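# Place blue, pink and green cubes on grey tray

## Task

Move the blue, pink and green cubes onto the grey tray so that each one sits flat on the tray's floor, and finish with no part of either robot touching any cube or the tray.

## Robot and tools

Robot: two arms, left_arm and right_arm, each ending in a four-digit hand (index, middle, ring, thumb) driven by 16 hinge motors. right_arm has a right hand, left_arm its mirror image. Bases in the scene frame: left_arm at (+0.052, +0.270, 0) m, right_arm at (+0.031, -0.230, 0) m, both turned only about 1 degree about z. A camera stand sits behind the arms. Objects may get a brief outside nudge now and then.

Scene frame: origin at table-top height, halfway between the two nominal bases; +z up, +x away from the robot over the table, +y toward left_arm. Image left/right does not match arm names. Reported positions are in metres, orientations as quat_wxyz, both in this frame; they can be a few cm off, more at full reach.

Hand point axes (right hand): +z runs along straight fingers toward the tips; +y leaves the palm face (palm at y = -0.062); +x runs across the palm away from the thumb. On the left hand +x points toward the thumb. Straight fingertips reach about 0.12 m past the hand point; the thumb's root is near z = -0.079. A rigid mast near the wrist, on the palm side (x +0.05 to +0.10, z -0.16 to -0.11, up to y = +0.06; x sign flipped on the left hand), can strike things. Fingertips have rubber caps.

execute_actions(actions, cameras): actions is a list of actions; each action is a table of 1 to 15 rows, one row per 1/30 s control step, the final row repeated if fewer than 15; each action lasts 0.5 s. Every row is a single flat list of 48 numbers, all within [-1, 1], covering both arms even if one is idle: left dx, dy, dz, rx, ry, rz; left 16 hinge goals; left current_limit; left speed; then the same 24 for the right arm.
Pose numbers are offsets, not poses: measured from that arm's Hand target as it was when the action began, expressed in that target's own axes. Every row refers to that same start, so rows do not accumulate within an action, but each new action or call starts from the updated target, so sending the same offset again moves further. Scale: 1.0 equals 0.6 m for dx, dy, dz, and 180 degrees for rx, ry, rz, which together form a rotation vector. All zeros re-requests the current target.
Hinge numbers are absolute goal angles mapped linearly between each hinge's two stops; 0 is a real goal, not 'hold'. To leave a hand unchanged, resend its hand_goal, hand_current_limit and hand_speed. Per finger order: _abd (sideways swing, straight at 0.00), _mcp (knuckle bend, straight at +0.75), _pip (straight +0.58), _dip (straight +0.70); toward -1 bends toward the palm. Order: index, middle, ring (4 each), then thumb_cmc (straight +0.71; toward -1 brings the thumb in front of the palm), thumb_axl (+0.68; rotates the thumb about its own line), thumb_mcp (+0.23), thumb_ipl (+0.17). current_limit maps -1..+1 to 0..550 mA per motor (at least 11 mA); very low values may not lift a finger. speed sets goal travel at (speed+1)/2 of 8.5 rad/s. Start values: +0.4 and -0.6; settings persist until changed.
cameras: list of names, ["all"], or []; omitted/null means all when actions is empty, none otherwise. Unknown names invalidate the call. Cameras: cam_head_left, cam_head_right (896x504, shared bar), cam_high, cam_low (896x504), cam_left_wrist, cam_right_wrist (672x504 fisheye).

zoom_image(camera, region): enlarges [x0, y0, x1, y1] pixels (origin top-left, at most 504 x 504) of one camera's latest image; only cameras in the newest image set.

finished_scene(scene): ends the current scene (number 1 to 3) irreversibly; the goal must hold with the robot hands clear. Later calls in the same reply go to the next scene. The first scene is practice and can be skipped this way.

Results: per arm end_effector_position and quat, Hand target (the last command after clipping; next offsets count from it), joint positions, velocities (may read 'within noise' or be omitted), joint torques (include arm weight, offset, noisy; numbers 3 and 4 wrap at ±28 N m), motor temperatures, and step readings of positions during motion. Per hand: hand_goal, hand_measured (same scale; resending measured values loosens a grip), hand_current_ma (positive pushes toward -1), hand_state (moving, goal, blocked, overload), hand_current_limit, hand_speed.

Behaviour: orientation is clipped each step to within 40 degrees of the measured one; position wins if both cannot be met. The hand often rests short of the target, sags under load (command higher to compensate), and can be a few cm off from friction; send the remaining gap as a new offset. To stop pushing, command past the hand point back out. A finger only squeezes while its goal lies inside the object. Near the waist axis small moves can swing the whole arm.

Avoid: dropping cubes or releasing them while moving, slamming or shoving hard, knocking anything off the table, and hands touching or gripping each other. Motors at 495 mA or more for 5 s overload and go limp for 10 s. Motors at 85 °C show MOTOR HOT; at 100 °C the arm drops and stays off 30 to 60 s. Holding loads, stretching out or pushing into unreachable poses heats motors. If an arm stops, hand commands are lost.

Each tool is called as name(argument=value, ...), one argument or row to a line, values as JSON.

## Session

execute_actions(
  actions=[],
)

Scene clock: 0.00 s.
left_arm: end_effector_position=(+0.8196, +0.8233, +0.1837) hand_goal=(+0.000, +0.754, +0.576, +0.696, +0.000, +0.754, +0.576, +0.696, +0.000, +0.754, +0.576, +0.696, +0.714, +0.678, +0.226, +0.168) hand_measured=(+0.000, +0.754, +0.576, +0.696, +0.000, +0.754, +0.576, +0.696, +0.000, +0.754, +0.576, +0.696, +0.714, +0.678, +0.226, +0.168) hand_current_ma=(+0, +0, +0, +0, +0, +0, +0, +0, +0, +0, +0, +0, +0, +0, +0, +0) hand_state=(goal, goal, goal, goal, goal, goal, goal, goal, goal, goal, goal, goal, goal, goal, goal, goal) hand_current_limit=0.40 hand_speed=-0.60 end_effector_quat_wxyz=(+0.570, -0.283, +0.753, -0.168) | right_arm: end_effector_position=(+0.1855, -0.0844, +0.1830) hand_goal=(+0.000, +0.754, +0.576, +0.696, +0.000, +0.754, +0.576, +0.696, +0.000, +0.754, +0.576, +0.696, +0.714, +0.678, +0.226, +0.168) hand_measured=(+0.000, +0.754, +0.576, +0.696, +0.000, +0.754, +0.576, +0.696, +0.000, +0.754, +0.576, +0.696, +0.714, +0.678, +0.226, +0.168) hand_current_ma=(+0, +0, +0, +0, +0, +0, +0, +0, +0, +0, +0, +0, +0, +0, +0, +0) hand_state=(goal, goal, goal, goal, goal, goal, goal, goal, goal, goal, goal, goal, goal, goal, goal, goal) hand_current_limit=0.40 hand_speed=-0.60 end_effector_quat_wxyz=(+0.198, -0.395, +0.891, -0.106)
Joint positions: left_arm=[0.681 2.383 2.344 -0.315 0.56 -2.023] | right_arm=[0.553 0.562 0.671 -1.309 0.267 -1.884]
Joint velocities: within noise
Joint torques (N m): no reading
Motor temperatures (°C): left_arm=[27 29 30 26 26 25] | right_arm=[25 24 33 23 25 25]
Heat: left arm: hottest elbow 30 °C; right arm: hottest elbow 33 °C.
Hand target: left_arm +0.8233, +0.8262, +0.2132; +0.588, -0.272, +0.744, -0.162 | right_arm +0.1913, -0.0807, +0.1972; +0.214, -0.391, +0.889, -0.104
camera_calibration:
cam_left_wrist: T_world_to_cam=[[0.325333, -0.0313234, 0.945081, -0.441062], [-0.710139, -0.66804, 0.222316, 1.03004], [0.624388, -0.743465, -0.23958, 0.266062], [0, 0, 0, 1]] pos_world=[0.708834, 0.872098, 0.251589]
cam_right_wrist: T_world_to_cam=[[0.0691405, 0.997309, -0.0243594, 0.111501], [0.158798, 0.0131041, 0.987224, -0.279767], [0.984887, -0.0721253, -0.157464, -0.0424251], [0, 0, 0, 1]] pos_world=[0.0785009, -0.110595, 0.272228]

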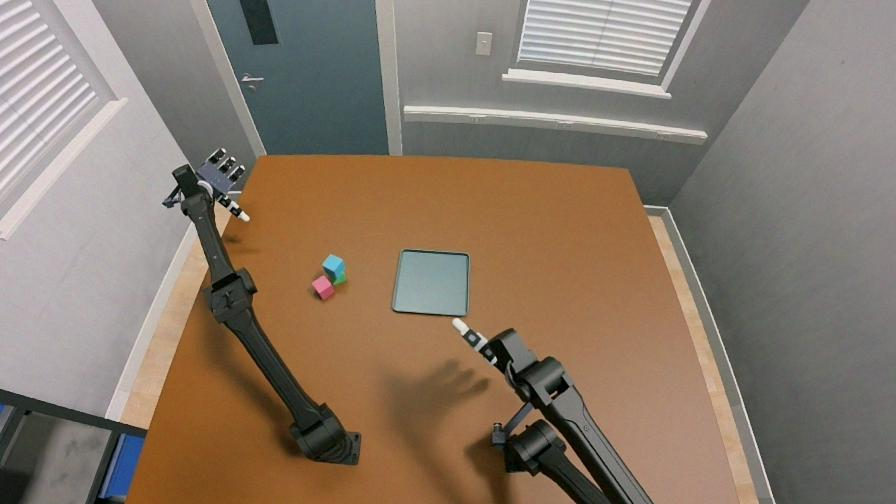

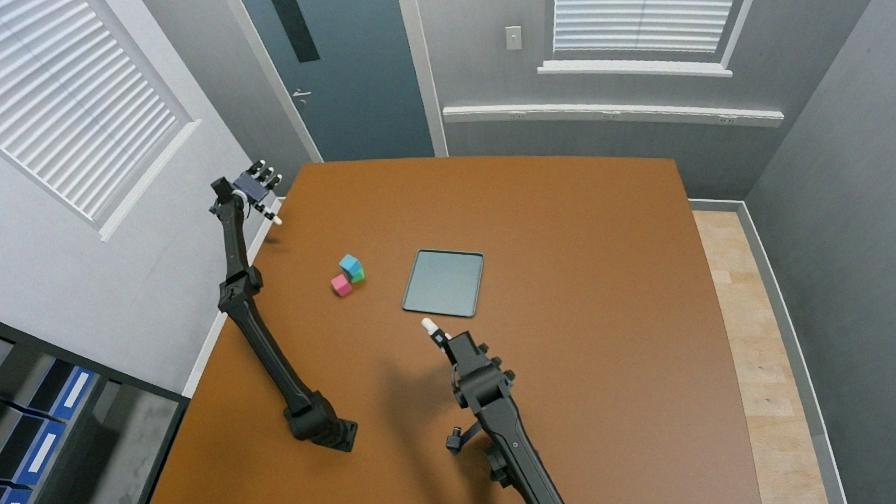

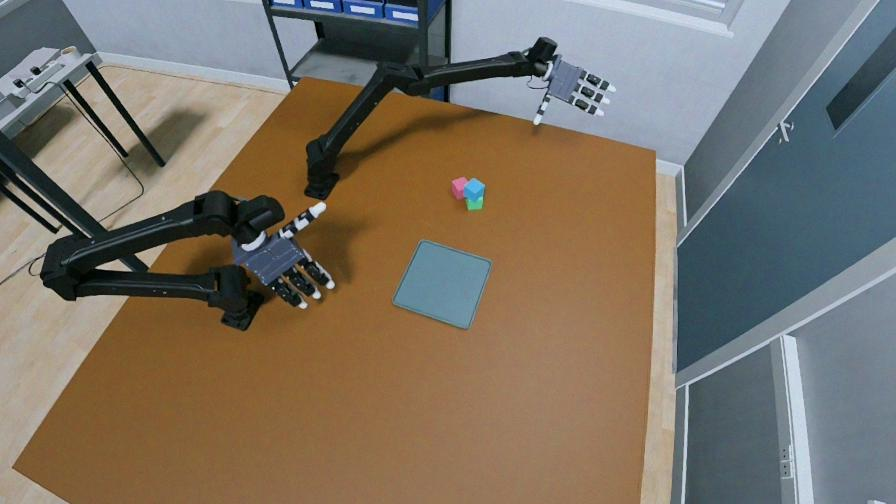

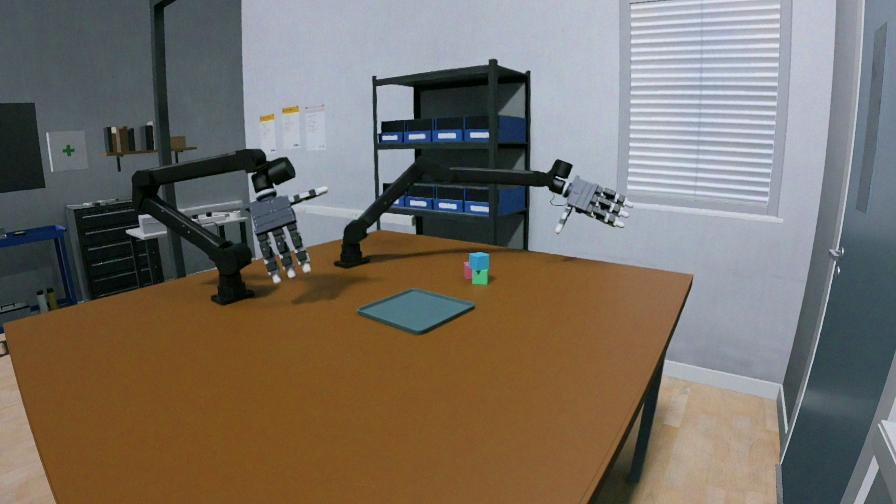

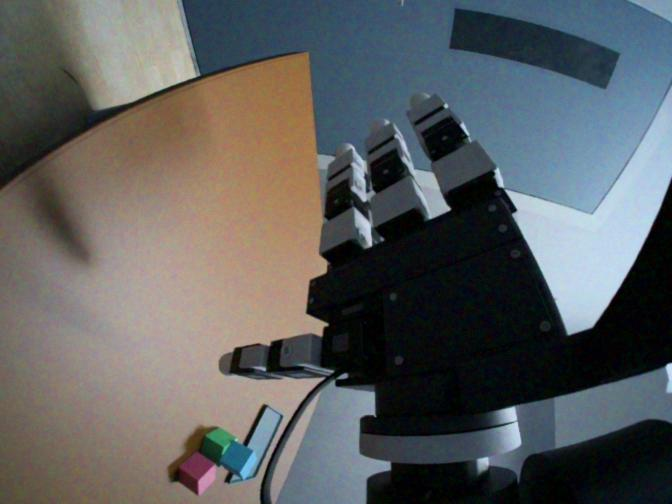

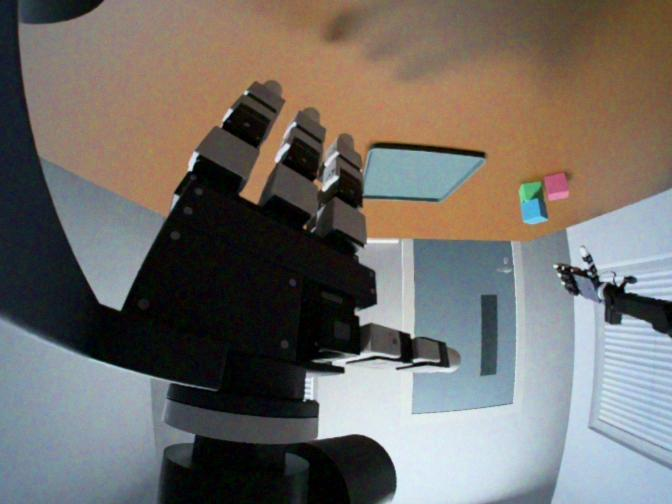

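zoom_image(
  camera="cam_head_left",
  region=[290, 220, 490, 332],
)

zoom_image(
  camera="cam_high",
  region=[380, 150, 540, 340],
)

zoom_image(
  camera="cam_left_wrist",
  region=[150, 380, 320, 504],
)

Scaled by 2.520 from the camera's 896x504 image, which has a finer 1280x720 frame.

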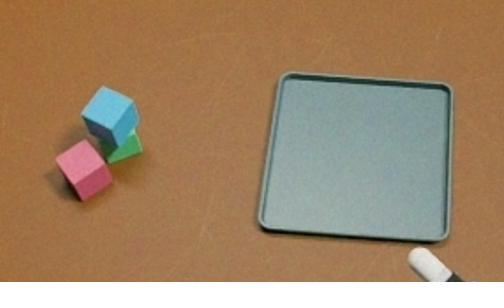

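Scaled by 2.653 from the camera's 896x504 image, which has a finer 1280x720 frame.

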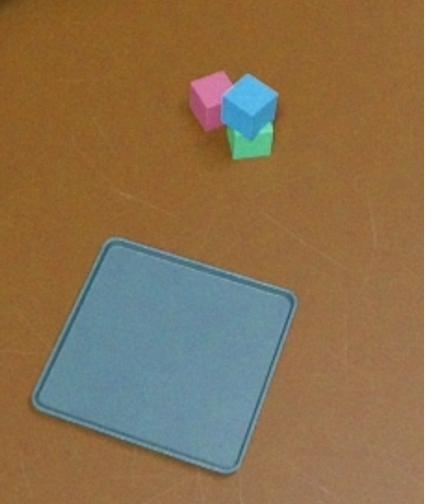

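Scaled by 2.965 from the camera's 672x504 image, which has a finer 960x720 frame.

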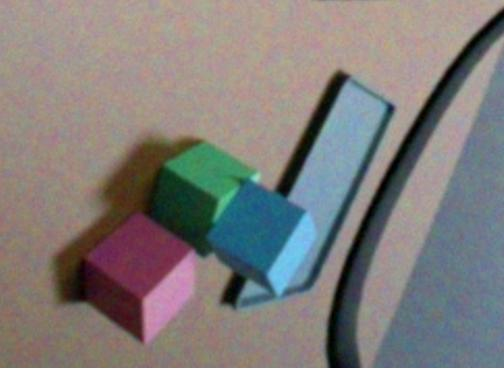

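execute_actions(
  actions=[
    [[0.0790,-0.0793,0.0130,0.02017,0.04731,0.01146,0,1.0,-0.737,0.116,0,1.0,-0.737,0.116,0,0.753,-0.883,-0.464,-0.657,0.678,0.112,-0.049,0.2,-0.5,0.0135,-0.0592,0.0190,0.01661,0.01957,0.04924,0,0.754,0.576,0.696,0,0.754,0.576,0.696,0,0.754,0.576,0.696,0.714,0.678,0.226,0.168,0.4,-0.6]],
    [[0.0790,-0.0793,0.0130,0.02017,0.04731,0.01146,0,1.0,-0.737,0.116,0,1.0,-0.737,0.116,0,0.753,-0.883,-0.464,-0.657,0.678,0.112,-0.049,0.2,-0.5,0.0135,-0.0592,0.0190,0.01661,0.01957,0.04924,0,0.754,0.576,0.696,0,0.754,0.576,0.696,0,0.754,0.576,0.696,0.714,0.678,0.226,0.168,0.4,-0.6]],
    [[0.0790,-0.0793,0.0130,0.02017,0.04731,0.01146,0,1.0,-0.737,0.116,0,1.0,-0.737,0.116,0,0.753,-0.883,-0.464,-0.657,0.678,0.112,-0.049,0.2,-0.5,0.0135,-0.0592,0.0190,0.01661,0.01957,0.04924,0,0.754,0.576,0.696,0,0.754,0.576,0.696,0,0.754,0.576,0.696,0.714,0.678,0.226,0.168,0.4,-0.6]],
    [[0.0790,-0.0793,0.0130,0.02017,0.04731,0.01146,0,1.0,-0.737,0.116,0,1.0,-0.737,0.116,0,0.753,-0.883,-0.464,-0.657,0.678,0.112,-0.049,0.2,-0.5,0.0135,-0.0592,0.0190,0.01661,0.01957,0.04924,0,0.754,0.576,0.696,0,0.754,0.576,0.696,0,0.754,0.576,0.696,0.714,0.678,0.226,0.168,0.4,-0.6]],
  ],
  cameras=["cam_head_left","cam_high"],
)

Scene clock: 228.57 s.
left_arm: end_effector_position=(+0.8034, +0.5650, +0.1468) hand_goal=(+0.000, +1.000, -0.736, +0.116, +0.000, +1.000, -0.736, +0.116, +0.000, +0.754, -0.882, -0.464, -0.656, +0.678, +0.112, -0.048) hand_measured=(+0.000, +0.988, -0.732, +0.118, +0.000, +0.988, -0.732, +0.118, +0.000, +0.748, -0.876, -0.460, -0.650, +0.678, +0.112, -0.046) hand_current_ma=(+0, -14, +2, +2, +0, -14, +2, +1, +0, -5, +4, +2, +5, +0, +0, +1) hand_state=(goal, goal, goal, goal, goal, goal, goal, goal, goal, goal, goal, goal, goal, goal, goal, goal) hand_current_limit=0.20 hand_speed=-0.50 end_effector_quat_wxyz=(+0.376, -0.092, +0.876, -0.288) | right_arm: end_effector_position=(+0.2434, -0.2182, +0.1831) hand_goal=(+0.000, +0.754, +0.576, +0.696, +0.000, +0.754, +0.576, +0.696, +0.000, +0.754, +0.576, +0.696, +0.714, +0.678, +0.226, +0.168) hand_measured=(+0.000, +0.748, +0.576, +0.696, +0.000, +0.746, +0.576, +0.696, +0.000, +0.748, +0.576, +0.696, +0.710, +0.678, +0.224, +0.168) hand_current_ma=(+0, -7, +0, +0, +0, -8, +0, +0, +0, -6, +0, +0, -4, +0, -2, +0) hand_state=(goal, goal, goal, goal, goal, goal, goal, goal, goal, goal, goal, goal, goal, goal, goal, goal) hand_current_limit=0.40 hand_speed=-0.60 end_effector_quat_wxyz=(+0.150, -0.062, +0.972, -0.168)
Joint positions: left_arm=[0.47 2.146 2.018 -0.759 0.779 -1.618] | right_arm=[-0.144 0.562 0.671 -1.309 0.27 -1.874]
Joint torques (N m): left_arm=[1.96 -26.11 8.16 1.03 0.84 0.1] | right_arm=[-0.5 -0.5 10.66 1.42 0.19 0.04]
Motor temperatures (°C): left_arm=[27 36 40 26 26 25] | right_arm=[24 24 42 23 25 25]
Heat: left arm: hottest elbow 40 °C; right arm: hottest elbow 42 °C.
Hand target: left_arm +0.8012, +0.5649, +0.1667; +0.385, -0.083, +0.875, -0.283 | right_arm +0.2500, -0.2186, +0.1970; +0.166, -0.064, +0.969, -0.171
Off the commanded pose: left_arm 0.020 m, 2 deg | right_arm 0.015 m, 2 deg.
Step readings (end_effector_position of left_arm | right_arm):
0: (+0.8196, +0.8233, +0.1837) | (+0.1855, -0.0844, +0.1830)
1: (+0.8219, +0.8162, +0.1816) | (+0.1868, -0.0858, +0.1829)
2: (+0.8211, +0.8086, +0.1792) | (+0.1921, -0.0915, +0.1829)
4: (+0.8189, +0.7968, +0.1734) | (+0.2025, -0.1046, +0.1828)
8: (+0.8278, +0.7764, +0.1718) | (+0.2095, -0.1146, +0.1829)
15: (+0.8399, +0.7578, +0.1741) | (+0.2091, -0.1138, +0.1831)
16: (+0.8400, +0.7502, +0.1705) | (+0.2102, -0.1155, +0.1830)
17: (+0.8358, +0.7411, +0.1678) | (+0.2142, -0.1218, +0.1830)
19: (+0.8257, +0.7273, +0.1599) | (+0.2219, -0.1362, +0.1829)
23: (+0.8281, +0.7084, +0.1584) | (+0.2270, -0.1472, +0.1830)
30: (+0.8366, +0.6947, +0.1656) | (+0.2266, -0.1464, +0.1831)
31: (+0.8353, +0.6871, +0.1620) | (+0.2275, -0.1483, +0.1831)
32: (+0.8299, +0.6785, +0.1599) | (+0.2303, -0.1552, +0.1830)
34: (+0.8165, +0.6628, +0.1516) | (+0.2353, -0.1707, +0.1829)
38: (+0.8178, +0.6422, +0.1501) | (+0.2384, -0.1825, +0.1830)
45: (+0.8259, +0.6273, +0.1545) | (+0.2382, -0.1815, +0.1832)
46: (+0.8232, +0.6199, +0.1506) | (+0.2386, -0.1836, +0.1831)
47: (+0.8163, +0.6124, +0.1485) | (+0.2402, -0.1909, +0.1830)
49: (+0.7986, +0.5970, +0.1408) | (+0.2425, -0.2071, +0.1829)
53: (+0.7970, +0.5777, +0.1408) | (+0.2435, -0.2192, +0.1830)
60: (+0.8033, +0.5648, +0.1467) | (+0.2434, -0.2183, +0.1831)
Images, in order (width x height): cam_head_left 896x504, cam_high 896x504.

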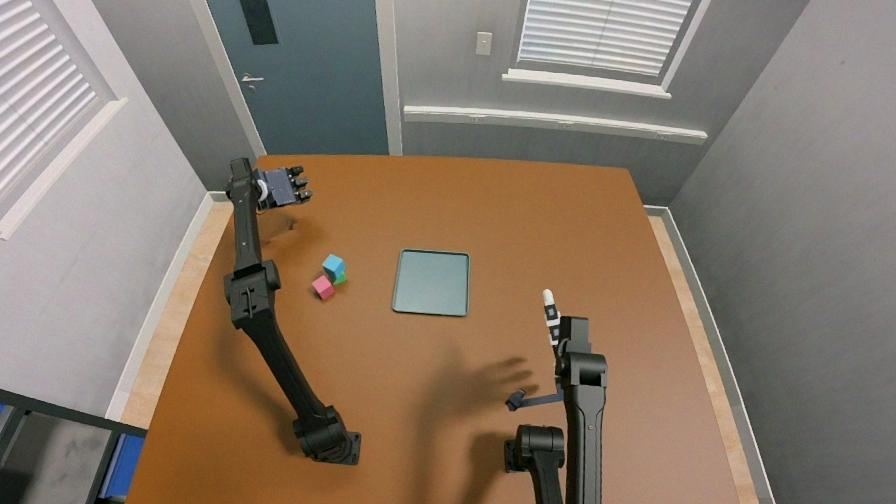

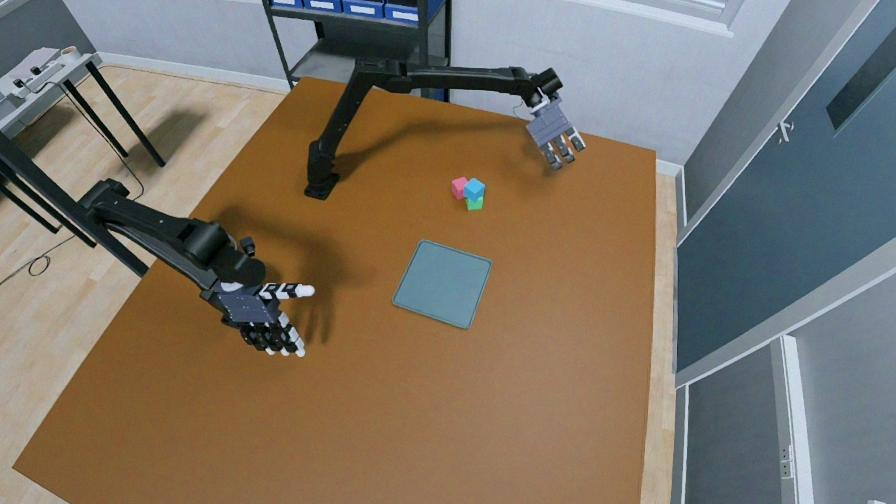

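execute_actions(
  actions=[
    [[0.0790,-0.0793,0.0130,0.02017,0.04731,0.01146,0,1.0,-0.737,0.116,0,1.0,-0.737,0.116,0,0.753,-0.883,-0.464,-0.657,0.678,0.112,-0.049,0.2,-0.5,0,0,0,0,0,0,0,0.754,0.576,0.696,0,0.754,0.576,0.696,0,0.754,0.576,0.696,0.714,0.678,0.226,0.168,0.4,-0.6]],
    [[0.0790,-0.0793,0.0130,0.02017,0.04731,0.01146,0,1.0,-0.737,0.116,0,1.0,-0.737,0.116,0,0.753,-0.883,-0.464,-0.657,0.678,0.112,-0.049,0.2,-0.5,0,0,0,0,0,0,0,0.754,0.576,0.696,0,0.754,0.576,0.696,0,0.754,0.576,0.696,0.714,0.678,0.226,0.168,0.4,-0.6]],
    [[0.0790,-0.0793,0.0130,0.02017,0.04731,0.01146,0,1.0,-0.737,0.116,0,1.0,-0.737,0.116,0,0.753,-0.883,-0.464,-0.657,0.678,0.112,-0.049,0.2,-0.5,0,0,0,0,0,0,0,0.754,0.576,0.696,0,0.754,0.576,0.696,0,0.754,0.576,0.696,0.714,0.678,0.226,0.168,0.4,-0.6]],
    [[0.0790,-0.0793,0.0130,0.02017,0.04731,0.01146,0,1.0,-0.737,0.116,0,1.0,-0.737,0.116,0,0.753,-0.883,-0.464,-0.657,0.678,0.112,-0.049,0.2,-0.5,0,0,0,0,0,0,0,0.754,0.576,0.696,0,0.754,0.576,0.696,0,0.754,0.576,0.696,0.714,0.678,0.226,0.168,0.4,-0.6]],
  ],
  cameras=["cam_head_left","cam_left_wrist"],
)

Scene clock: 243.57 s.
left_arm: end_effector_position=(+0.6315, +0.3615, +0.1495) hand_goal=(+0.000, +1.000, -0.736, +0.116, +0.000, +1.000, -0.736, +0.116, +0.000, +0.754, -0.882, -0.464, -0.656, +0.678, +0.112, -0.048) hand_measured=(+0.000, +0.988, -0.734, +0.118, +0.000, +0.988, -0.732, +0.118, +0.000, +0.748, -0.876, -0.460, -0.652, +0.678, +0.112, -0.046) hand_current_ma=(+0, -13, +2, +2, +0, -14, +2, +1, +0, -6, +4, +2, +3, +0, +0, +1) hand_state=(goal, goal, goal, goal, goal, goal, goal, goal, goal, goal, goal, goal, goal, goal, goal, goal) hand_current_limit=0.20 hand_speed=-0.50 end_effector_quat_wxyz=(+0.133, +0.105, +0.911, -0.376) | right_arm: end_effector_position=(+0.2434, -0.2182, +0.1831) hand_goal=(+0.000, +0.754, +0.576, +0.696, +0.000, +0.754, +0.576, +0.696, +0.000, +0.754, +0.576, +0.696, +0.714, +0.678, +0.226, +0.168) hand_measured=(+0.000, +0.748, +0.576, +0.696, +0.000, +0.746, +0.576, +0.696, +0.000, +0.748, +0.576, +0.696, +0.710, +0.678, +0.224, +0.168) hand_current_ma=(+0, -7, +0, +0, +0, -8, +0, +0, +0, -6, +0, +0, -4, +0, -2, +0) hand_state=(goal, goal, goal, goal, goal, goal, goal, goal, goal, goal, goal, goal, goal, goal, goal, goal) hand_current_limit=0.40 hand_speed=-0.60 end_effector_quat_wxyz=(+0.150, -0.062, +0.972, -0.168)
Joint positions: left_arm=[0.294 1.868 1.689 -1.447 0.819 -1.042] | right_arm=[-0.144 0.562 0.671 -1.309 0.27 -1.874]
Joint torques (N m): left_arm=[1.61 -19.84 7.56 -0.31 1.06 0.06] | right_arm=[-0.5 -0.85 10.7 1.22 0.16 -0.04]
Heat: left arm: hottest elbow 39 °C; right arm: hottest elbow 43 °C.
Hand target: left_arm +0.6316, +0.3594, +0.1602; +0.139, +0.114, +0.910, -0.374 | right_arm +0.2500, -0.2186, +0.1971; +0.166, -0.064, +0.969, -0.171
Off the commanded pose: left_arm 0.011 m, 1 deg | right_arm 0.015 m, 2 deg.
Step readings (end_effector_position of left_arm | right_arm):
0: (+0.8035, +0.5650, +0.1468) | (+0.2434, -0.2182, +0.1831)
1: (+0.7995, +0.5601, +0.1429) | (+0.2434, -0.2182, +0.1831)
2: (+0.7907, +0.5530, +0.1410) | (+0.2434, -0.2182, +0.1831)
4: (+0.7713, +0.5372, +0.1349) | (+0.2434, -0.2182, +0.1831)
8: (+0.7668, +0.5169, +0.1358) | (+0.2434, -0.2182, +0.1831)
15: (+0.7719, +0.5047, +0.1409) | (+0.2434, -0.2182, +0.1831)
16: (+0.7675, +0.4999, +0.1380) | (+0.2434, -0.2182, +0.1831)
17: (+0.7578, +0.4932, +0.1362) | (+0.2434, -0.2182, +0.1831)
19: (+0.7350, +0.4795, +0.1312) | (+0.2434, -0.2182, +0.1831)
23: (+0.7276, +0.4607, +0.1333) | (+0.2434, -0.2182, +0.1831)
30: (+0.7313, +0.4508, +0.1388) | (+0.2434, -0.2182, +0.1831)
31: (+0.7262, +0.4466, +0.1364) | (+0.2434, -0.2182, +0.1831)
32: (+0.7155, +0.4414, +0.1347) | (+0.2434, -0.2182, +0.1831)
34: (+0.6908, +0.4287, +0.1315) | (+0.2434, -0.2182, +0.1831)
38: (+0.6810, +0.4109, +0.1361) | (+0.2434, -0.2182, +0.1831)
45: (+0.6840, +0.4023, +0.1417) | (+0.2434, -0.2182, +0.1831)
46: (+0.6784, +0.3990, +0.1395) | (+0.2434, -0.2182, +0.1831)
47: (+0.6668, +0.3949, +0.1385) | (+0.2434, -0.2182, +0.1831)
49: (+0.6405, +0.3839, +0.1371) | (+0.2434, -0.2182, +0.1831)
53: (+0.6286, +0.3682, +0.1438) | (+0.2434, -0.2182, +0.1831)
60: (+0.6309, +0.3615, +0.1494) | (+0.2434, -0.2182, +0.1831)
camera_calibration:
cam_left_wrist: T_world_to_cam=[[0.537582, -0.539196, 0.648285, -0.268079], [-0.625307, 0.260856, 0.73549, 0.129529], [-0.565682, -0.800763, -0.196931, 0.797891], [0, 0, 0, 1]] pos_world=[0.676463, 0.460586, 0.235654]
Images, in order (width x height): cam_head_left 896x504, cam_left_wrist 672x504.

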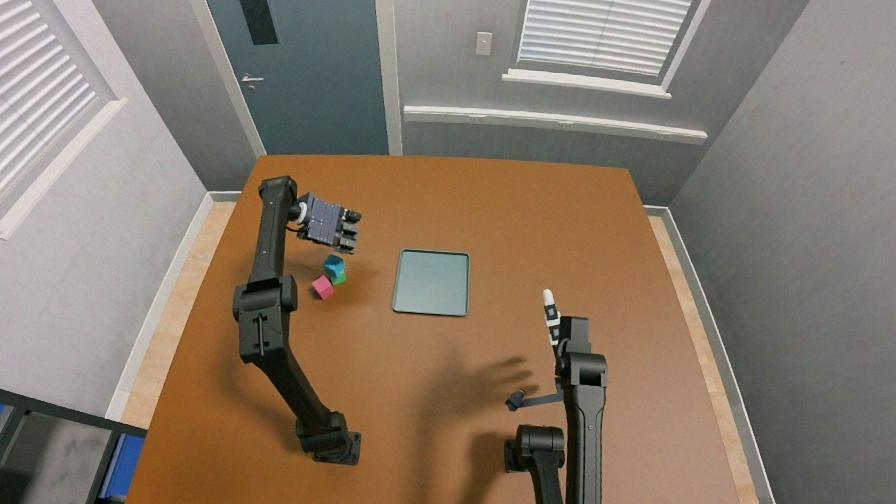

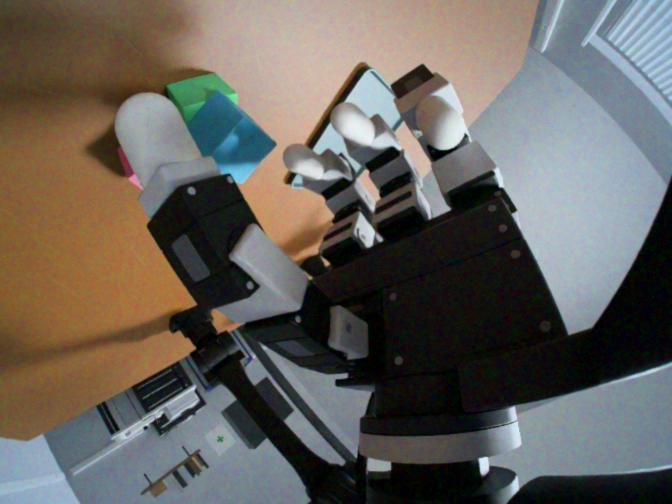

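zoom_image(
  camera="cam_left_wrist",
  region=[100, 50, 300, 200],
)

Scaled by 2.520 from the camera's 672x504 image, which has a finer 960x720 frame.

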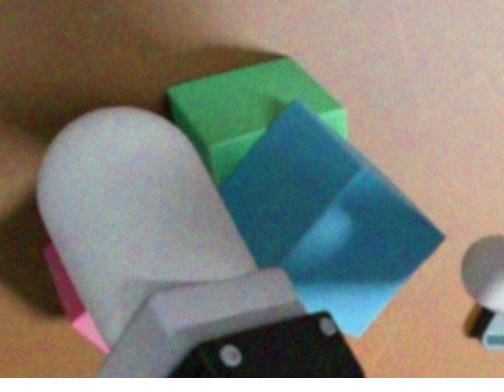

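execute_actions(
  actions=[
    [[0.0791,-0.0486,0.0437,0.02017,0.04731,0.01146,0,1.0,-0.737,0.116,0,1.0,-0.737,0.116,0,0.753,-0.883,-0.464,-0.657,0.678,0.112,-0.049,0.2,-0.5,0,0,0,0,0,0,0,0.754,0.576,0.696,0,0.754,0.576,0.696,0,0.754,0.576,0.696,0.714,0.678,0.226,0.168,0.4,-0.6]],
    [[0.00863,0.02277,0.02277,0,0,0,0,1.0,-0.737,0.116,0,1.0,-0.737,0.116,0,0.753,-0.883,-0.464,-0.657,0.678,0.112,-0.049,0.2,-0.5,0,0,0,0,0,0,0,0.754,0.576,0.696,0,0.754,0.576,0.696,0,0.754,0.576,0.696,0.714,0.678,0.226,0.168,0.4,-0.6]],
  ],
  cameras=["cam_left_wrist"],
)

Scene clock: 266.13 s.
left_arm: end_effector_position=(+0.5805, +0.3270, +0.1238) hand_goal=(+0.000, +1.000, -0.736, +0.116, +0.000, +1.000, -0.736, +0.116, +0.000, +0.754, -0.882, -0.464, -0.656, +0.678, +0.112, -0.048) hand_measured=(+0.000, +0.990, -0.734, +0.118, +0.000, +0.988, -0.732, +0.118, +0.000, +0.748, -0.878, -0.460, -0.652, +0.678, +0.112, -0.046) hand_current_ma=(+0, -12, +1, +2, +0, -13, +2, +1, +0, -5, +3, +2, +2, +0, +0, +1) hand_state=(goal, goal, goal, goal, goal, goal, goal, goal, goal, goal, goal, goal, goal, goal, goal, goal) hand_current_limit=0.20 hand_speed=-0.50 end_effector_quat_wxyz=(+0.068, +0.153, +0.904, -0.393) | right_arm: end_effector_position=(+0.2434, -0.2182, +0.1831) hand_goal=(+0.000, +0.754, +0.576, +0.696, +0.000, +0.754, +0.576, +0.696, +0.000, +0.754, +0.576, +0.696, +0.714, +0.678, +0.226, +0.168) hand_measured=(+0.000, +0.748, +0.576, +0.696, +0.000, +0.746, +0.576, +0.696, +0.000, +0.748, +0.576, +0.696, +0.710, +0.678, +0.224, +0.168) hand_current_ma=(+0, -7, +0, +0, +0, -8, +0, +0, +0, -6, +0, +0, -4, +0, -2, +0) hand_state=(goal, goal, goal, goal, goal, goal, goal, goal, goal, goal, goal, goal, goal, goal, goal, goal) hand_current_limit=0.40 hand_speed=-0.60 end_effector_quat_wxyz=(+0.150, -0.062, +0.972, -0.168)
Joint positions: left_arm=[0.253 1.833 1.566 -1.547 0.792 -0.899] | right_arm=[-0.144 0.562 0.671 -1.309 0.27 -1.874]
Joint torques (N m): left_arm=[1.55 -17.79 6.46 0.13 0.99 0.05] | right_arm=[0.21 -0.5 10.73 1.43 0.13 0.04]
Heat: left arm: hottest shoulder 37 °C; right arm: hottest elbow 43 °C.
Hand target: left_arm +0.5826, +0.3253, +0.1253; +0.074, +0.162, +0.903, -0.391 | right_arm +0.2500, -0.2186, +0.1971; +0.166, -0.064, +0.969, -0.171
Off the commanded pose: left_arm 0.003 m, 1 deg | right_arm 0.015 m, 2 deg.
Step readings (end_effector_position of left_arm | right_arm):
0: (+0.6316, +0.3615, +0.1495) | (+0.2434, -0.2182, +0.1831)
1: (+0.6261, +0.3592, +0.1462) | (+0.2434, -0.2182, +0.1831)
2: (+0.6166, +0.3569, +0.1446) | (+0.2434, -0.2182, +0.1831)
4: (+0.5927, +0.3479, +0.1388) | (+0.2434, -0.2182, +0.1831)
8: (+0.5803, +0.3333, +0.1332) | (+0.2434, -0.2182, +0.1831)
15: (+0.5828, +0.3279, +0.1343) | (+0.2434, -0.2182, +0.1831)
16: (+0.5827, +0.3278, +0.1329) | (+0.2434, -0.2182, +0.1831)
17: (+0.5835, +0.3279, +0.1311) | (+0.2434, -0.2182, +0.1831)
19: (+0.5825, +0.3276, +0.1276) | (+0.2434, -0.2182, +0.1831)
23: (+0.5799, +0.3269, +0.1239) | (+0.2434, -0.2182, +0.1831)
30: (+0.5804, +0.3270, +0.1238) | (+0.2434, -0.2182, +0.1831)
camera_calibration:
cam_left_wrist: T_world_to_cam=[[0.508705, -0.608024, 0.60953, -0.198506], [-0.517513, 0.349846, 0.780889, 0.0282564], [-0.688041, -0.712682, -0.136692, 0.771033], [0, 0, 0, 1]] pos_world=[0.646106, 0.418919, 0.204325]
Images, in order (width x height): cam_left_wrist 672x504.

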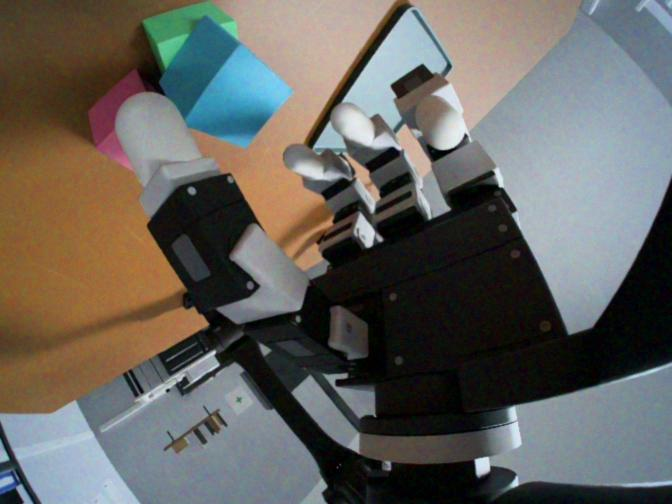

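execute_actions(
  actions=[
    [[0.01166,0.03074,0.03074,0,0,0,0,1.0,-0.737,0.116,0,1.0,-0.737,0.116,0,0.753,-0.883,-0.464,-0.657,0.678,0.112,-0.049,0.2,-0.5,0,0,0,0,0,0,0,0.754,0.576,0.696,0,0.754,0.576,0.696,0,0.754,0.576,0.696,0.714,0.678,0.226,0.168,0.4,-0.6]],
    [[0.01036,0.02732,0.02732,0,0,0,0,1.0,-0.737,0.116,0,1.0,-0.737,0.116,0,0.753,-0.883,-0.464,-0.657,0.678,0.112,-0.049,0.2,-0.5,0,0,0,0,0,0,0,0.754,0.576,0.696,0,0.754,0.576,0.696,0,0.754,0.576,0.696,0.714,0.678,0.226,0.168,0.4,-0.6]],
  ],
  cameras=["cam_left_wrist"],
)

zoom_image(
  camera="cam_left_wrist",
  region=[80, 0, 400, 240],
)

Scene clock: 275.37 s.
left_arm: end_effector_position=(+0.5810, +0.3270, +0.0779) hand_goal=(+0.000, +1.000, -0.736, +0.116, +0.000, +1.000, -0.736, +0.116, +0.000, +0.754, -0.882, -0.464, -0.656, +0.678, +0.112, -0.048) hand_measured=(+0.000, +0.990, -0.734, +0.118, +0.000, +0.988, -0.732, +0.118, +0.000, +0.748, -0.878, -0.460, -0.652, +0.678, +0.112, -0.046) hand_current_ma=(+0, -11, +1, +2, +0, -13, +2, +1, +0, -5, +3, +2, +2, +0, +0, +1) hand_state=(goal, goal, goal, goal, goal, goal, goal, goal, goal, goal, goal, goal, goal, goal, goal, goal) hand_current_limit=0.20 hand_speed=-0.50 end_effector_quat_wxyz=(+0.072, +0.156, +0.904, -0.392) | right_arm: end_effector_position=(+0.2434, -0.2182, +0.1831) hand_goal=(+0.000, +0.754, +0.576, +0.696, +0.000, +0.754, +0.576, +0.696, +0.000, +0.754, +0.576, +0.696, +0.714, +0.678, +0.226, +0.168) hand_measured=(+0.000, +0.748, +0.576, +0.696, +0.000, +0.746, +0.576, +0.696, +0.000, +0.748, +0.576, +0.696, +0.710, +0.678, +0.224, +0.168) hand_current_ma=(+0, -7, +0, +0, +0, -8, +0, +0, +0, -6, +0, +0, -4, +0, -2, +0) hand_state=(goal, goal, goal, goal, goal, goal, goal, goal, goal, goal, goal, goal, goal, goal, goal, goal) hand_current_limit=0.40 hand_speed=-0.60 end_effector_quat_wxyz=(+0.150, -0.062, +0.972, -0.168)
Joint positions: left_arm=[0.253 1.866 1.488 -1.426 0.793 -0.897] | right_arm=[-0.144 0.562 0.671 -1.309 0.27 -1.874]
Joint torques (N m): left_arm=[1.55 -17.44 6.2 0.17 0.97 0.04] | right_arm=[0.15 -0.56 10.62 1.22 0.16 -0.03]
Heat: left arm: hottest shoulder 37 °C; right arm: hottest elbow 43 °C.
Hand target: left_arm +0.5827, +0.3254, +0.0744; +0.074, +0.162, +0.903, -0.391 | right_arm +0.2500, -0.2186, +0.1971; +0.166, -0.064, +0.969, -0.171
Off the commanded pose: left_arm 0.004 m, 1 deg | right_arm 0.015 m, 2 deg.
Step readings (end_effector_position of left_arm | right_arm):
0: (+0.5805, +0.3270, +0.1238) | (+0.2434, -0.2182, +0.1831)
1: (+0.5809, +0.3271, +0.1216) | (+0.2434, -0.2182, +0.1831)
2: (+0.5823, +0.3272, +0.1181) | (+0.2434, -0.2182, +0.1831)
4: (+0.5828, +0.3274, +0.1119) | (+0.2434, -0.2182, +0.1831)
8: (+0.5799, +0.3268, +0.1015) | (+0.2434, -0.2182, +0.1831)
15: (+0.5804, +0.3270, +0.1009) | (+0.2434, -0.2182, +0.1831)
16: (+0.5808, +0.3271, +0.0988) | (+0.2434, -0.2182, +0.1831)
17: (+0.5825, +0.3273, +0.0958) | (+0.2434, -0.2182, +0.1831)
19: (+0.5832, +0.3276, +0.0902) | (+0.2434, -0.2182, +0.1831)
23: (+0.5810, +0.3270, +0.0796) | (+0.2434, -0.2182, +0.1831)
30: (+0.5810, +0.3270, +0.0779) | (+0.2434, -0.2182, +0.1831)
camera_calibration:
cam_left_wrist: T_world_to_cam=[[0.501125, -0.609892, 0.613927, -0.166066], [-0.525567, 0.349116, 0.775821, 0.0697599], [-0.687498, -0.711443, -0.145588, 0.765146], [0, 0, 0, 1]] pos_world=[0.64592, 0.418721, 0.159227]
Images, in order (width x height): cam_left_wrist 672x504.

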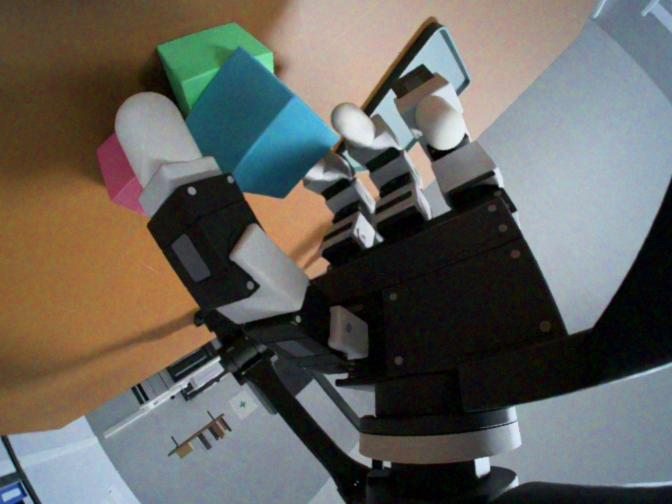

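Scaled by 1.575 from the camera's 672x504 image, which has a finer 960x720 frame.

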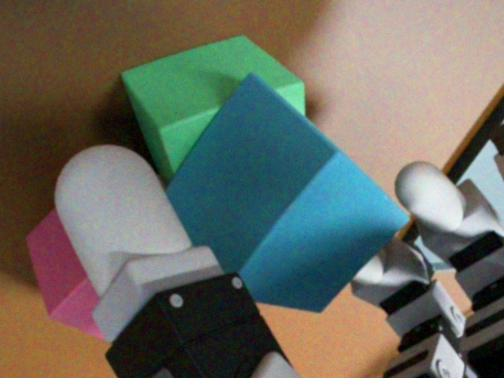

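execute_actions(
  actions=[
    [[0,0,0,0,0,0,0,0.822,-0.737,0.116,0,0.822,-0.737,0.116,0,0.753,-0.883,-0.464,-0.657,0.678,-0.06,0.005,0.0,-0.85,0,0,0,0,0,0,0,0.754,0.576,0.696,0,0.754,0.576,0.696,0,0.754,0.576,0.696,0.714,0.678,0.226,0.168,0.4,-0.6]],
    [[0,0,0,0,0,0,0,0.822,-0.737,0.116,0,0.822,-0.737,0.116,0,0.753,-0.883,-0.464,-0.657,0.678,-0.06,0.005,0.0,-0.85,0,0,0,0,0,0,0,0.754,0.576,0.696,0,0.754,0.576,0.696,0,0.754,0.576,0.696,0.714,0.678,0.226,0.168,0.4,-0.6]],
  ],
  cameras=["cam_left_wrist"],
)

Scene clock: 285.67 s.
left_arm: end_effector_position=(+0.5810, +0.3270, +0.0779) hand_goal=(+0.000, +0.822, -0.736, +0.116, +0.000, +0.822, -0.736, +0.116, +0.000, +0.754, -0.882, -0.464, -0.656, +0.678, -0.060, +0.006) hand_measured=(+0.000, +0.820, -0.734, +0.118, +0.000, +0.820, -0.732, +0.118, +0.000, +0.748, -0.878, -0.460, -0.652, +0.678, -0.054, +0.004) hand_current_ma=(+0, -1, +1, +2, +0, -1, +2, +1, +0, -5, +3, +2, +2, +0, +6, -1) hand_state=(goal, goal, goal, goal, goal, goal, goal, goal, goal, goal, goal, goal, goal, goal, goal, goal) hand_current_limit=0.00 hand_speed=-0.85 end_effector_quat_wxyz=(+0.072, +0.156, +0.904, -0.392) | right_arm: end_effector_position=(+0.2434, -0.2182, +0.1831) hand_goal=(+0.000, +0.754, +0.576, +0.696, +0.000, +0.754, +0.576, +0.696, +0.000, +0.754, +0.576, +0.696, +0.714, +0.678, +0.226, +0.168) hand_measured=(+0.000, +0.748, +0.576, +0.696, +0.000, +0.746, +0.576, +0.696, +0.000, +0.748, +0.576, +0.696, +0.710, +0.678, +0.224, +0.168) hand_current_ma=(+0, -7, +0, +0, +0, -8, +0, +0, +0, -6, +0, +0, -4, +0, -2, +0) hand_state=(goal, goal, goal, goal, goal, goal, goal, goal, goal, goal, goal, goal, goal, goal, goal, goal) hand_current_limit=0.40 hand_speed=-0.60 end_effector_quat_wxyz=(+0.150, -0.062, +0.972, -0.168)
Joint positions: left_arm=[0.253 1.866 1.488 -1.426 0.793 -0.897] | right_arm=[-0.144 0.562 0.671 -1.309 0.27 -1.874]
Joint torques (N m): left_arm=[1.67 -17.08 6.2 0.18 0.96 0.04] | right_arm=[-0.21 -0.5 10.71 1.4 0.17 -0.07]
Heat: left arm: hottest shoulder 37 °C; right arm: hottest elbow 43 °C.
Hand target: left_arm +0.5827, +0.3254, +0.0744; +0.074, +0.162, +0.903, -0.391 | right_arm +0.2500, -0.2186, +0.1971; +0.166, -0.064, +0.969, -0.171
Off the commanded pose: left_arm 0.004 m, 1 deg | right_arm 0.015 m, 2 deg.
Step readings (end_effector_position of left_arm | right_arm):
0: (+0.5810, +0.3270, +0.0779) | (+0.2434, -0.2182, +0.1831)
1: (+0.5810, +0.3270, +0.0779) | (+0.2434, -0.2182, +0.1831)
2: (+0.5810, +0.3270, +0.0779) | (+0.2434, -0.2182, +0.1831)
4: (+0.5810, +0.3270, +0.0779) | (+0.2434, -0.2182, +0.1831)
8: (+0.5810, +0.3270, +0.0779) | (+0.2434, -0.2182, +0.1831)
15: (+0.5810, +0.3270, +0.0779) | (+0.2434, -0.2182, +0.1831)
16: (+0.5810, +0.3270, +0.0779) | (+0.2434, -0.2182, +0.1831)
17: (+0.5810, +0.3270, +0.0779) | (+0.2434, -0.2182, +0.1831)
19: (+0.5810, +0.3270, +0.0779) | (+0.2434, -0.2182, +0.1831)
23: (+0.5810, +0.3270, +0.0779) | (+0.2434, -0.2182, +0.1831)
30: (+0.5810, +0.3270, +0.0779) | (+0.2434, -0.2182, +0.1831)
camera_calibration:
cam_left_wrist: T_world_to_cam=[[0.501125, -0.609892, 0.613927, -0.166066], [-0.525567, 0.349116, 0.775821, 0.0697599], [-0.687498, -0.711443, -0.145588, 0.765146], [0, 0, 0, 1]] pos_world=[0.64592, 0.418721, 0.159227]
Images, in order (width x height): cam_left_wrist 672x504.

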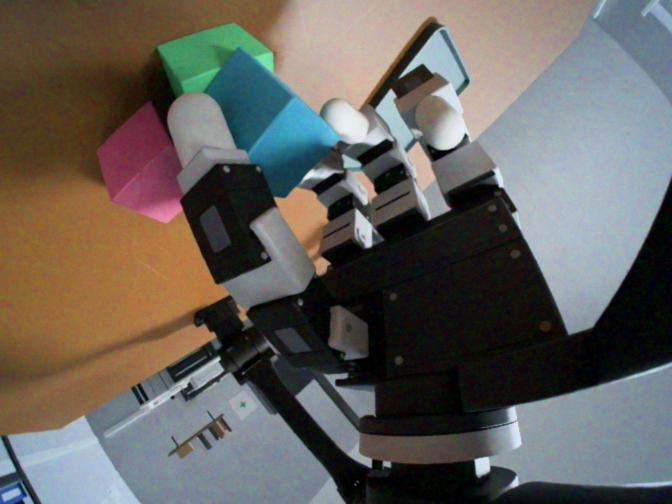

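execute_actions(
  actions=[
    [[0,0,0,0,0,0,0,0.7,-0.737,0.116,0,0.7,-0.737,0.116,0,0.753,-0.883,-0.464,-0.657,0.678,-0.2,0.005,0.0,-0.85,0,0,0,0,0,0,0,0.754,0.576,0.696,0,0.754,0.576,0.696,0,0.754,0.576,0.696,0.714,0.678,0.226,0.168,0.4,-0.6]],
    [[0,0,0,0,0,0,0,0.7,-0.737,0.116,0,0.7,-0.737,0.116,0,0.753,-0.883,-0.464,-0.657,0.678,-0.2,0.005,0.0,-0.85,0,0,0,0,0,0,0,0.754,0.576,0.696,0,0.754,0.576,0.696,0,0.754,0.576,0.696,0.714,0.678,0.226,0.168,0.4,-0.6]],
  ],
  cameras=["cam_left_wrist"],
)

Scene clock: 291.20 s.
left_arm: end_effector_position=(+0.5810, +0.3270, +0.0779) hand_goal=(+0.000, +0.700, -0.736, +0.116, +0.000, +0.700, -0.736, +0.116, +0.000, +0.754, -0.882, -0.464, -0.656, +0.678, -0.200, +0.006) hand_measured=(+0.000, +0.760, -0.720, +0.120, +0.000, +0.760, -0.714, +0.120, +0.000, +0.748, -0.878, -0.460, -0.648, +0.680, -0.078, +0.022) hand_current_ma=(+0, +145, +19, +2, +0, +146, +30, +3, +0, -5, +3, +2, +6, +2, +275, +29) hand_state=(goal, blocked, goal, goal, goal, blocked, blocked, goal, goal, goal, goal, goal, goal, goal, blocked, goal) hand_current_limit=0.00 hand_speed=-0.85 end_effector_quat_wxyz=(+0.072, +0.156, +0.904, -0.392) | right_arm: end_effector_position=(+0.2434, -0.2182, +0.1831) hand_goal=(+0.000, +0.754, +0.576, +0.696, +0.000, +0.754, +0.576, +0.696, +0.000, +0.754, +0.576, +0.696, +0.714, +0.678, +0.226, +0.168) hand_measured=(+0.000, +0.748, +0.576, +0.696, +0.000, +0.746, +0.576, +0.696, +0.000, +0.748, +0.576, +0.696, +0.710, +0.678, +0.224, +0.168) hand_current_ma=(+0, -7, +0, +0, +0, -8, +0, +0, +0, -6, +0, +0, -4, +0, -2, +0) hand_state=(goal, goal, goal, goal, goal, goal, goal, goal, goal, goal, goal, goal, goal, goal, goal, goal) hand_current_limit=0.40 hand_speed=-0.60 end_effector_quat_wxyz=(+0.150, -0.062, +0.972, -0.168)
Joint positions: left_arm=[0.253 1.866 1.488 -1.426 0.793 -0.897] | right_arm=[-0.144 0.562 0.671 -1.309 0.27 -1.874]
Joint torques (N m): left_arm=[1.9 -17.32 6.23 0.2 0.96 0.04] | right_arm=[-0.15 -0.62 10.62 1.33 0.18 -0.02]
Motor temperatures (°C): left_arm=[27 36 35 26 27 25] | right_arm=[24 24 43 23 25 25]
Heat: left arm: hottest shoulder 36 °C; right arm: hottest elbow 43 °C.
Hand target: left_arm +0.5827, +0.3254, +0.0744; +0.074, +0.162, +0.903, -0.391 | right_arm +0.2500, -0.2186, +0.1971; +0.166, -0.064, +0.969, -0.171
Off the commanded pose: left_arm 0.004 m, 1 deg | right_arm 0.015 m, 2 deg.
Step readings (end_effector_position of left_arm | right_arm):
0: (+0.5810, +0.3270, +0.0779) | (+0.2434, -0.2182, +0.1831)
1: (+0.5810, +0.3270, +0.0779) | (+0.2434, -0.2182, +0.1831)
2: (+0.5810, +0.3270, +0.0779) | (+0.2434, -0.2182, +0.1831)
4: (+0.5810, +0.3270, +0.0779) | (+0.2434, -0.2182, +0.1831)
8: (+0.5810, +0.3270, +0.0779) | (+0.2434, -0.2182, +0.1831)
15: (+0.5810, +0.3270, +0.0779) | (+0.2434, -0.2182, +0.1831)
16: (+0.5810, +0.3270, +0.0779) | (+0.2434, -0.2182, +0.1831)
17: (+0.5810, +0.3270, +0.0779) | (+0.2434, -0.2182, +0.1831)
19: (+0.5810, +0.3270, +0.0779) | (+0.2434, -0.2182, +0.1831)
23: (+0.5810, +0.3270, +0.0779) | (+0.2434, -0.2182, +0.1831)
30: (+0.5810, +0.3270, +0.0779) | (+0.2434, -0.2182, +0.1831)
camera_calibration:
cam_left_wrist: T_world_to_cam=[[0.501125, -0.609892, 0.613927, -0.166066], [-0.525567, 0.349116, 0.775821, 0.0697599], [-0.687498, -0.711443, -0.145588, 0.765146], [0, 0, 0, 1]] pos_world=[0.64592, 0.418721, 0.159227]
Images, in order (width x height): cam_left_wrist 672x504.

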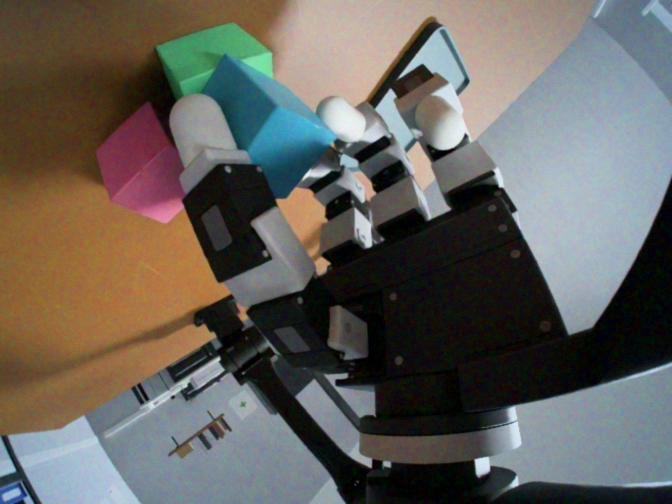

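execute_actions(
  actions=[
    [[-0.0316,-0.0272,-0.0341,0,0,0,0,0.7,-0.737,0.116,0,0.7,-0.737,0.116,0,0.753,-0.883,-0.464,-0.657,0.678,-0.2,0.005,0.0,-0.85,0,0,0,0,0,0,0,0.754,0.576,0.696,0,0.754,0.576,0.696,0,0.754,0.576,0.696,0.714,0.678,0.226,0.168,0.4,-0.6]],
    [[-0.01295,-0.03415,-0.03415,0,0,0,0,0.7,-0.737,0.116,0,0.7,-0.737,0.116,0,0.753,-0.883,-0.464,-0.657,0.678,-0.2,0.005,0.0,-0.85,0,0,0,0,0,0,0,0.754,0.576,0.696,0,0.754,0.576,0.696,0,0.754,0.576,0.696,0.714,0.678,0.226,0.168,0.4,-0.6]],
    [[-0.0108,-0.02846,-0.02846,0,0,0,0,0.7,-0.737,0.116,0,0.7,-0.737,0.116,0,0.753,-0.883,-0.464,-0.657,0.678,-0.2,0.005,0.0,-0.85,0,0,0,0,0,0,0,0.754,0.576,0.696,0,0.754,0.576,0.696,0,0.754,0.576,0.696,0.714,0.678,0.226,0.168,0.4,-0.6]],
  ],
  cameras=["cam_left_wrist"],
)

Scene clock: 306.97 s.
left_arm: end_effector_position=(+0.5779, +0.3266, +0.1291) hand_goal=(+0.000, +0.700, -0.736, +0.116, +0.000, +0.700, -0.736, +0.116, +0.000, +0.754, -0.882, -0.464, -0.656, +0.678, -0.200, +0.006) hand_measured=(+0.000, +0.750, -0.716, +0.124, +0.000, +0.754, -0.712, +0.122, +0.000, +0.748, -0.878, -0.460, -0.646, +0.682, -0.078, +0.022) hand_current_ma=(+0, +114, +28, +6, +0, +126, +36, +5, +0, -5, +3, +2, +11, +2, +275, +31) hand_state=(goal, blocked, blocked, goal, goal, blocked, blocked, goal, goal, goal, goal, goal, goal, goal, blocked, goal) hand_current_limit=0.00 hand_speed=-0.85 end_effector_quat_wxyz=(+0.048, +0.145, +0.903, -0.401) | right_arm: end_effector_position=(+0.2434, -0.2182, +0.1831) hand_goal=(+0.000, +0.754, +0.576, +0.696, +0.000, +0.754, +0.576, +0.696, +0.000, +0.754, +0.576, +0.696, +0.714, +0.678, +0.226, +0.168) hand_measured=(+0.000, +0.748, +0.576, +0.696, +0.000, +0.746, +0.576, +0.696, +0.000, +0.748, +0.576, +0.696, +0.710, +0.678, +0.224, +0.168) hand_current_ma=(+0, -7, +0, +0, +0, -8, +0, +0, +0, -6, +0, +0, -4, +0, -2, +0) hand_state=(goal, goal, goal, goal, goal, goal, goal, goal, goal, goal, goal, goal, goal, goal, goal, goal) hand_current_limit=0.40 hand_speed=-0.60 end_effector_quat_wxyz=(+0.150, -0.062, +0.972, -0.168)
Joint positions: left_arm=[0.253 1.854 1.607 -1.614 0.791 -0.896] | right_arm=[-0.144 0.562 0.671 -1.309 0.27 -1.874]
Joint torques (N m): left_arm=[1.32 -19.49 11.03 -0.83 1.07 -0.04] | right_arm=[-0.38 -0.38 10.86 1.33 0.17 0]
Heat: left arm: hottest shoulder 36 °C; right arm: hottest elbow 43 °C.
Hand target: left_arm +0.5945, +0.3254, +0.1593; +0.074, +0.162, +0.903, -0.391 | right_arm +0.2500, -0.2186, +0.1971; +0.166, -0.064, +0.969, -0.171
Off the commanded pose: left_arm 0.035 m, 4 deg | right_arm 0.015 m, 2 deg.
Step readings (end_effector_position of left_arm | right_arm):
0: (+0.5810, +0.3270, +0.0779) | (+0.2434, -0.2182, +0.1831)
1: (+0.5804, +0.3269, +0.0789) | (+0.2434, -0.2182, +0.1831)
2: (+0.5780, +0.3264, +0.0804) | (+0.2434, -0.2182, +0.1831)
4: (+0.5748, +0.3256, +0.0824) | (+0.2434, -0.2182, +0.1831)
8: (+0.5749, +0.3256, +0.0851) | (+0.2434, -0.2182, +0.1831)
15: (+0.5747, +0.3256, +0.0854) | (+0.2434, -0.2182, +0.1831)
16: (+0.5744, +0.3257, +0.0871) | (+0.2434, -0.2182, +0.1831)
17: (+0.5723, +0.3252, +0.0904) | (+0.2434, -0.2182, +0.1831)
19: (+0.5708, +0.3249, +0.0958) | (+0.2434, -0.2182, +0.1831)
23: (+0.5770, +0.3264, +0.1056) | (+0.2434, -0.2182, +0.1831)
30: (+0.5772, +0.3264, +0.1067) | (+0.2434, -0.2182, +0.1831)
31: (+0.5769, +0.3263, +0.1084) | (+0.2434, -0.2182, +0.1831)
32: (+0.5750, +0.3259, +0.1112) | (+0.2434, -0.2182, +0.1831)
34: (+0.5731, +0.3255, +0.1161) | (+0.2434, -0.2182, +0.1831)
38: (+0.5769, +0.3264, +0.1264) | (+0.2434, -0.2182, +0.1831)
45: (+0.5780, +0.3267, +0.1291) | (+0.2434, -0.2182, +0.1831)
camera_calibration:
cam_left_wrist: T_world_to_cam=[[0.53407, -0.603379, 0.592201, -0.214508], [-0.481598, 0.358584, 0.799676, -0.0031614], [-0.694861, -0.712286, -0.0990772, 0.768655], [0, 0, 0, 1]] pos_world=[0.647149, 0.419206, 0.205716]
Images, in order (width x height): cam_left_wrist 672x504.

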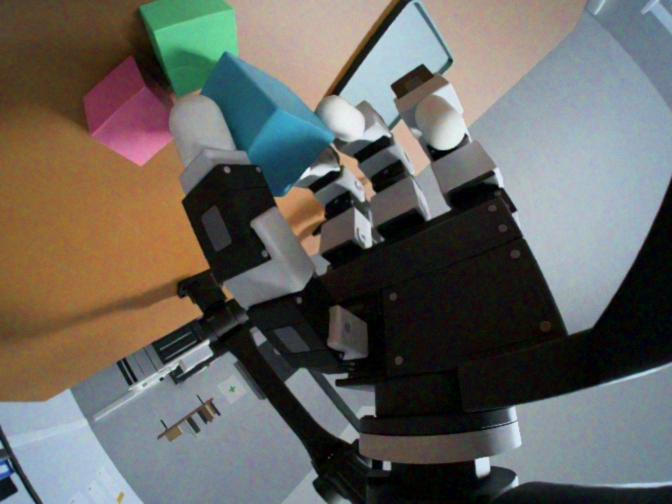

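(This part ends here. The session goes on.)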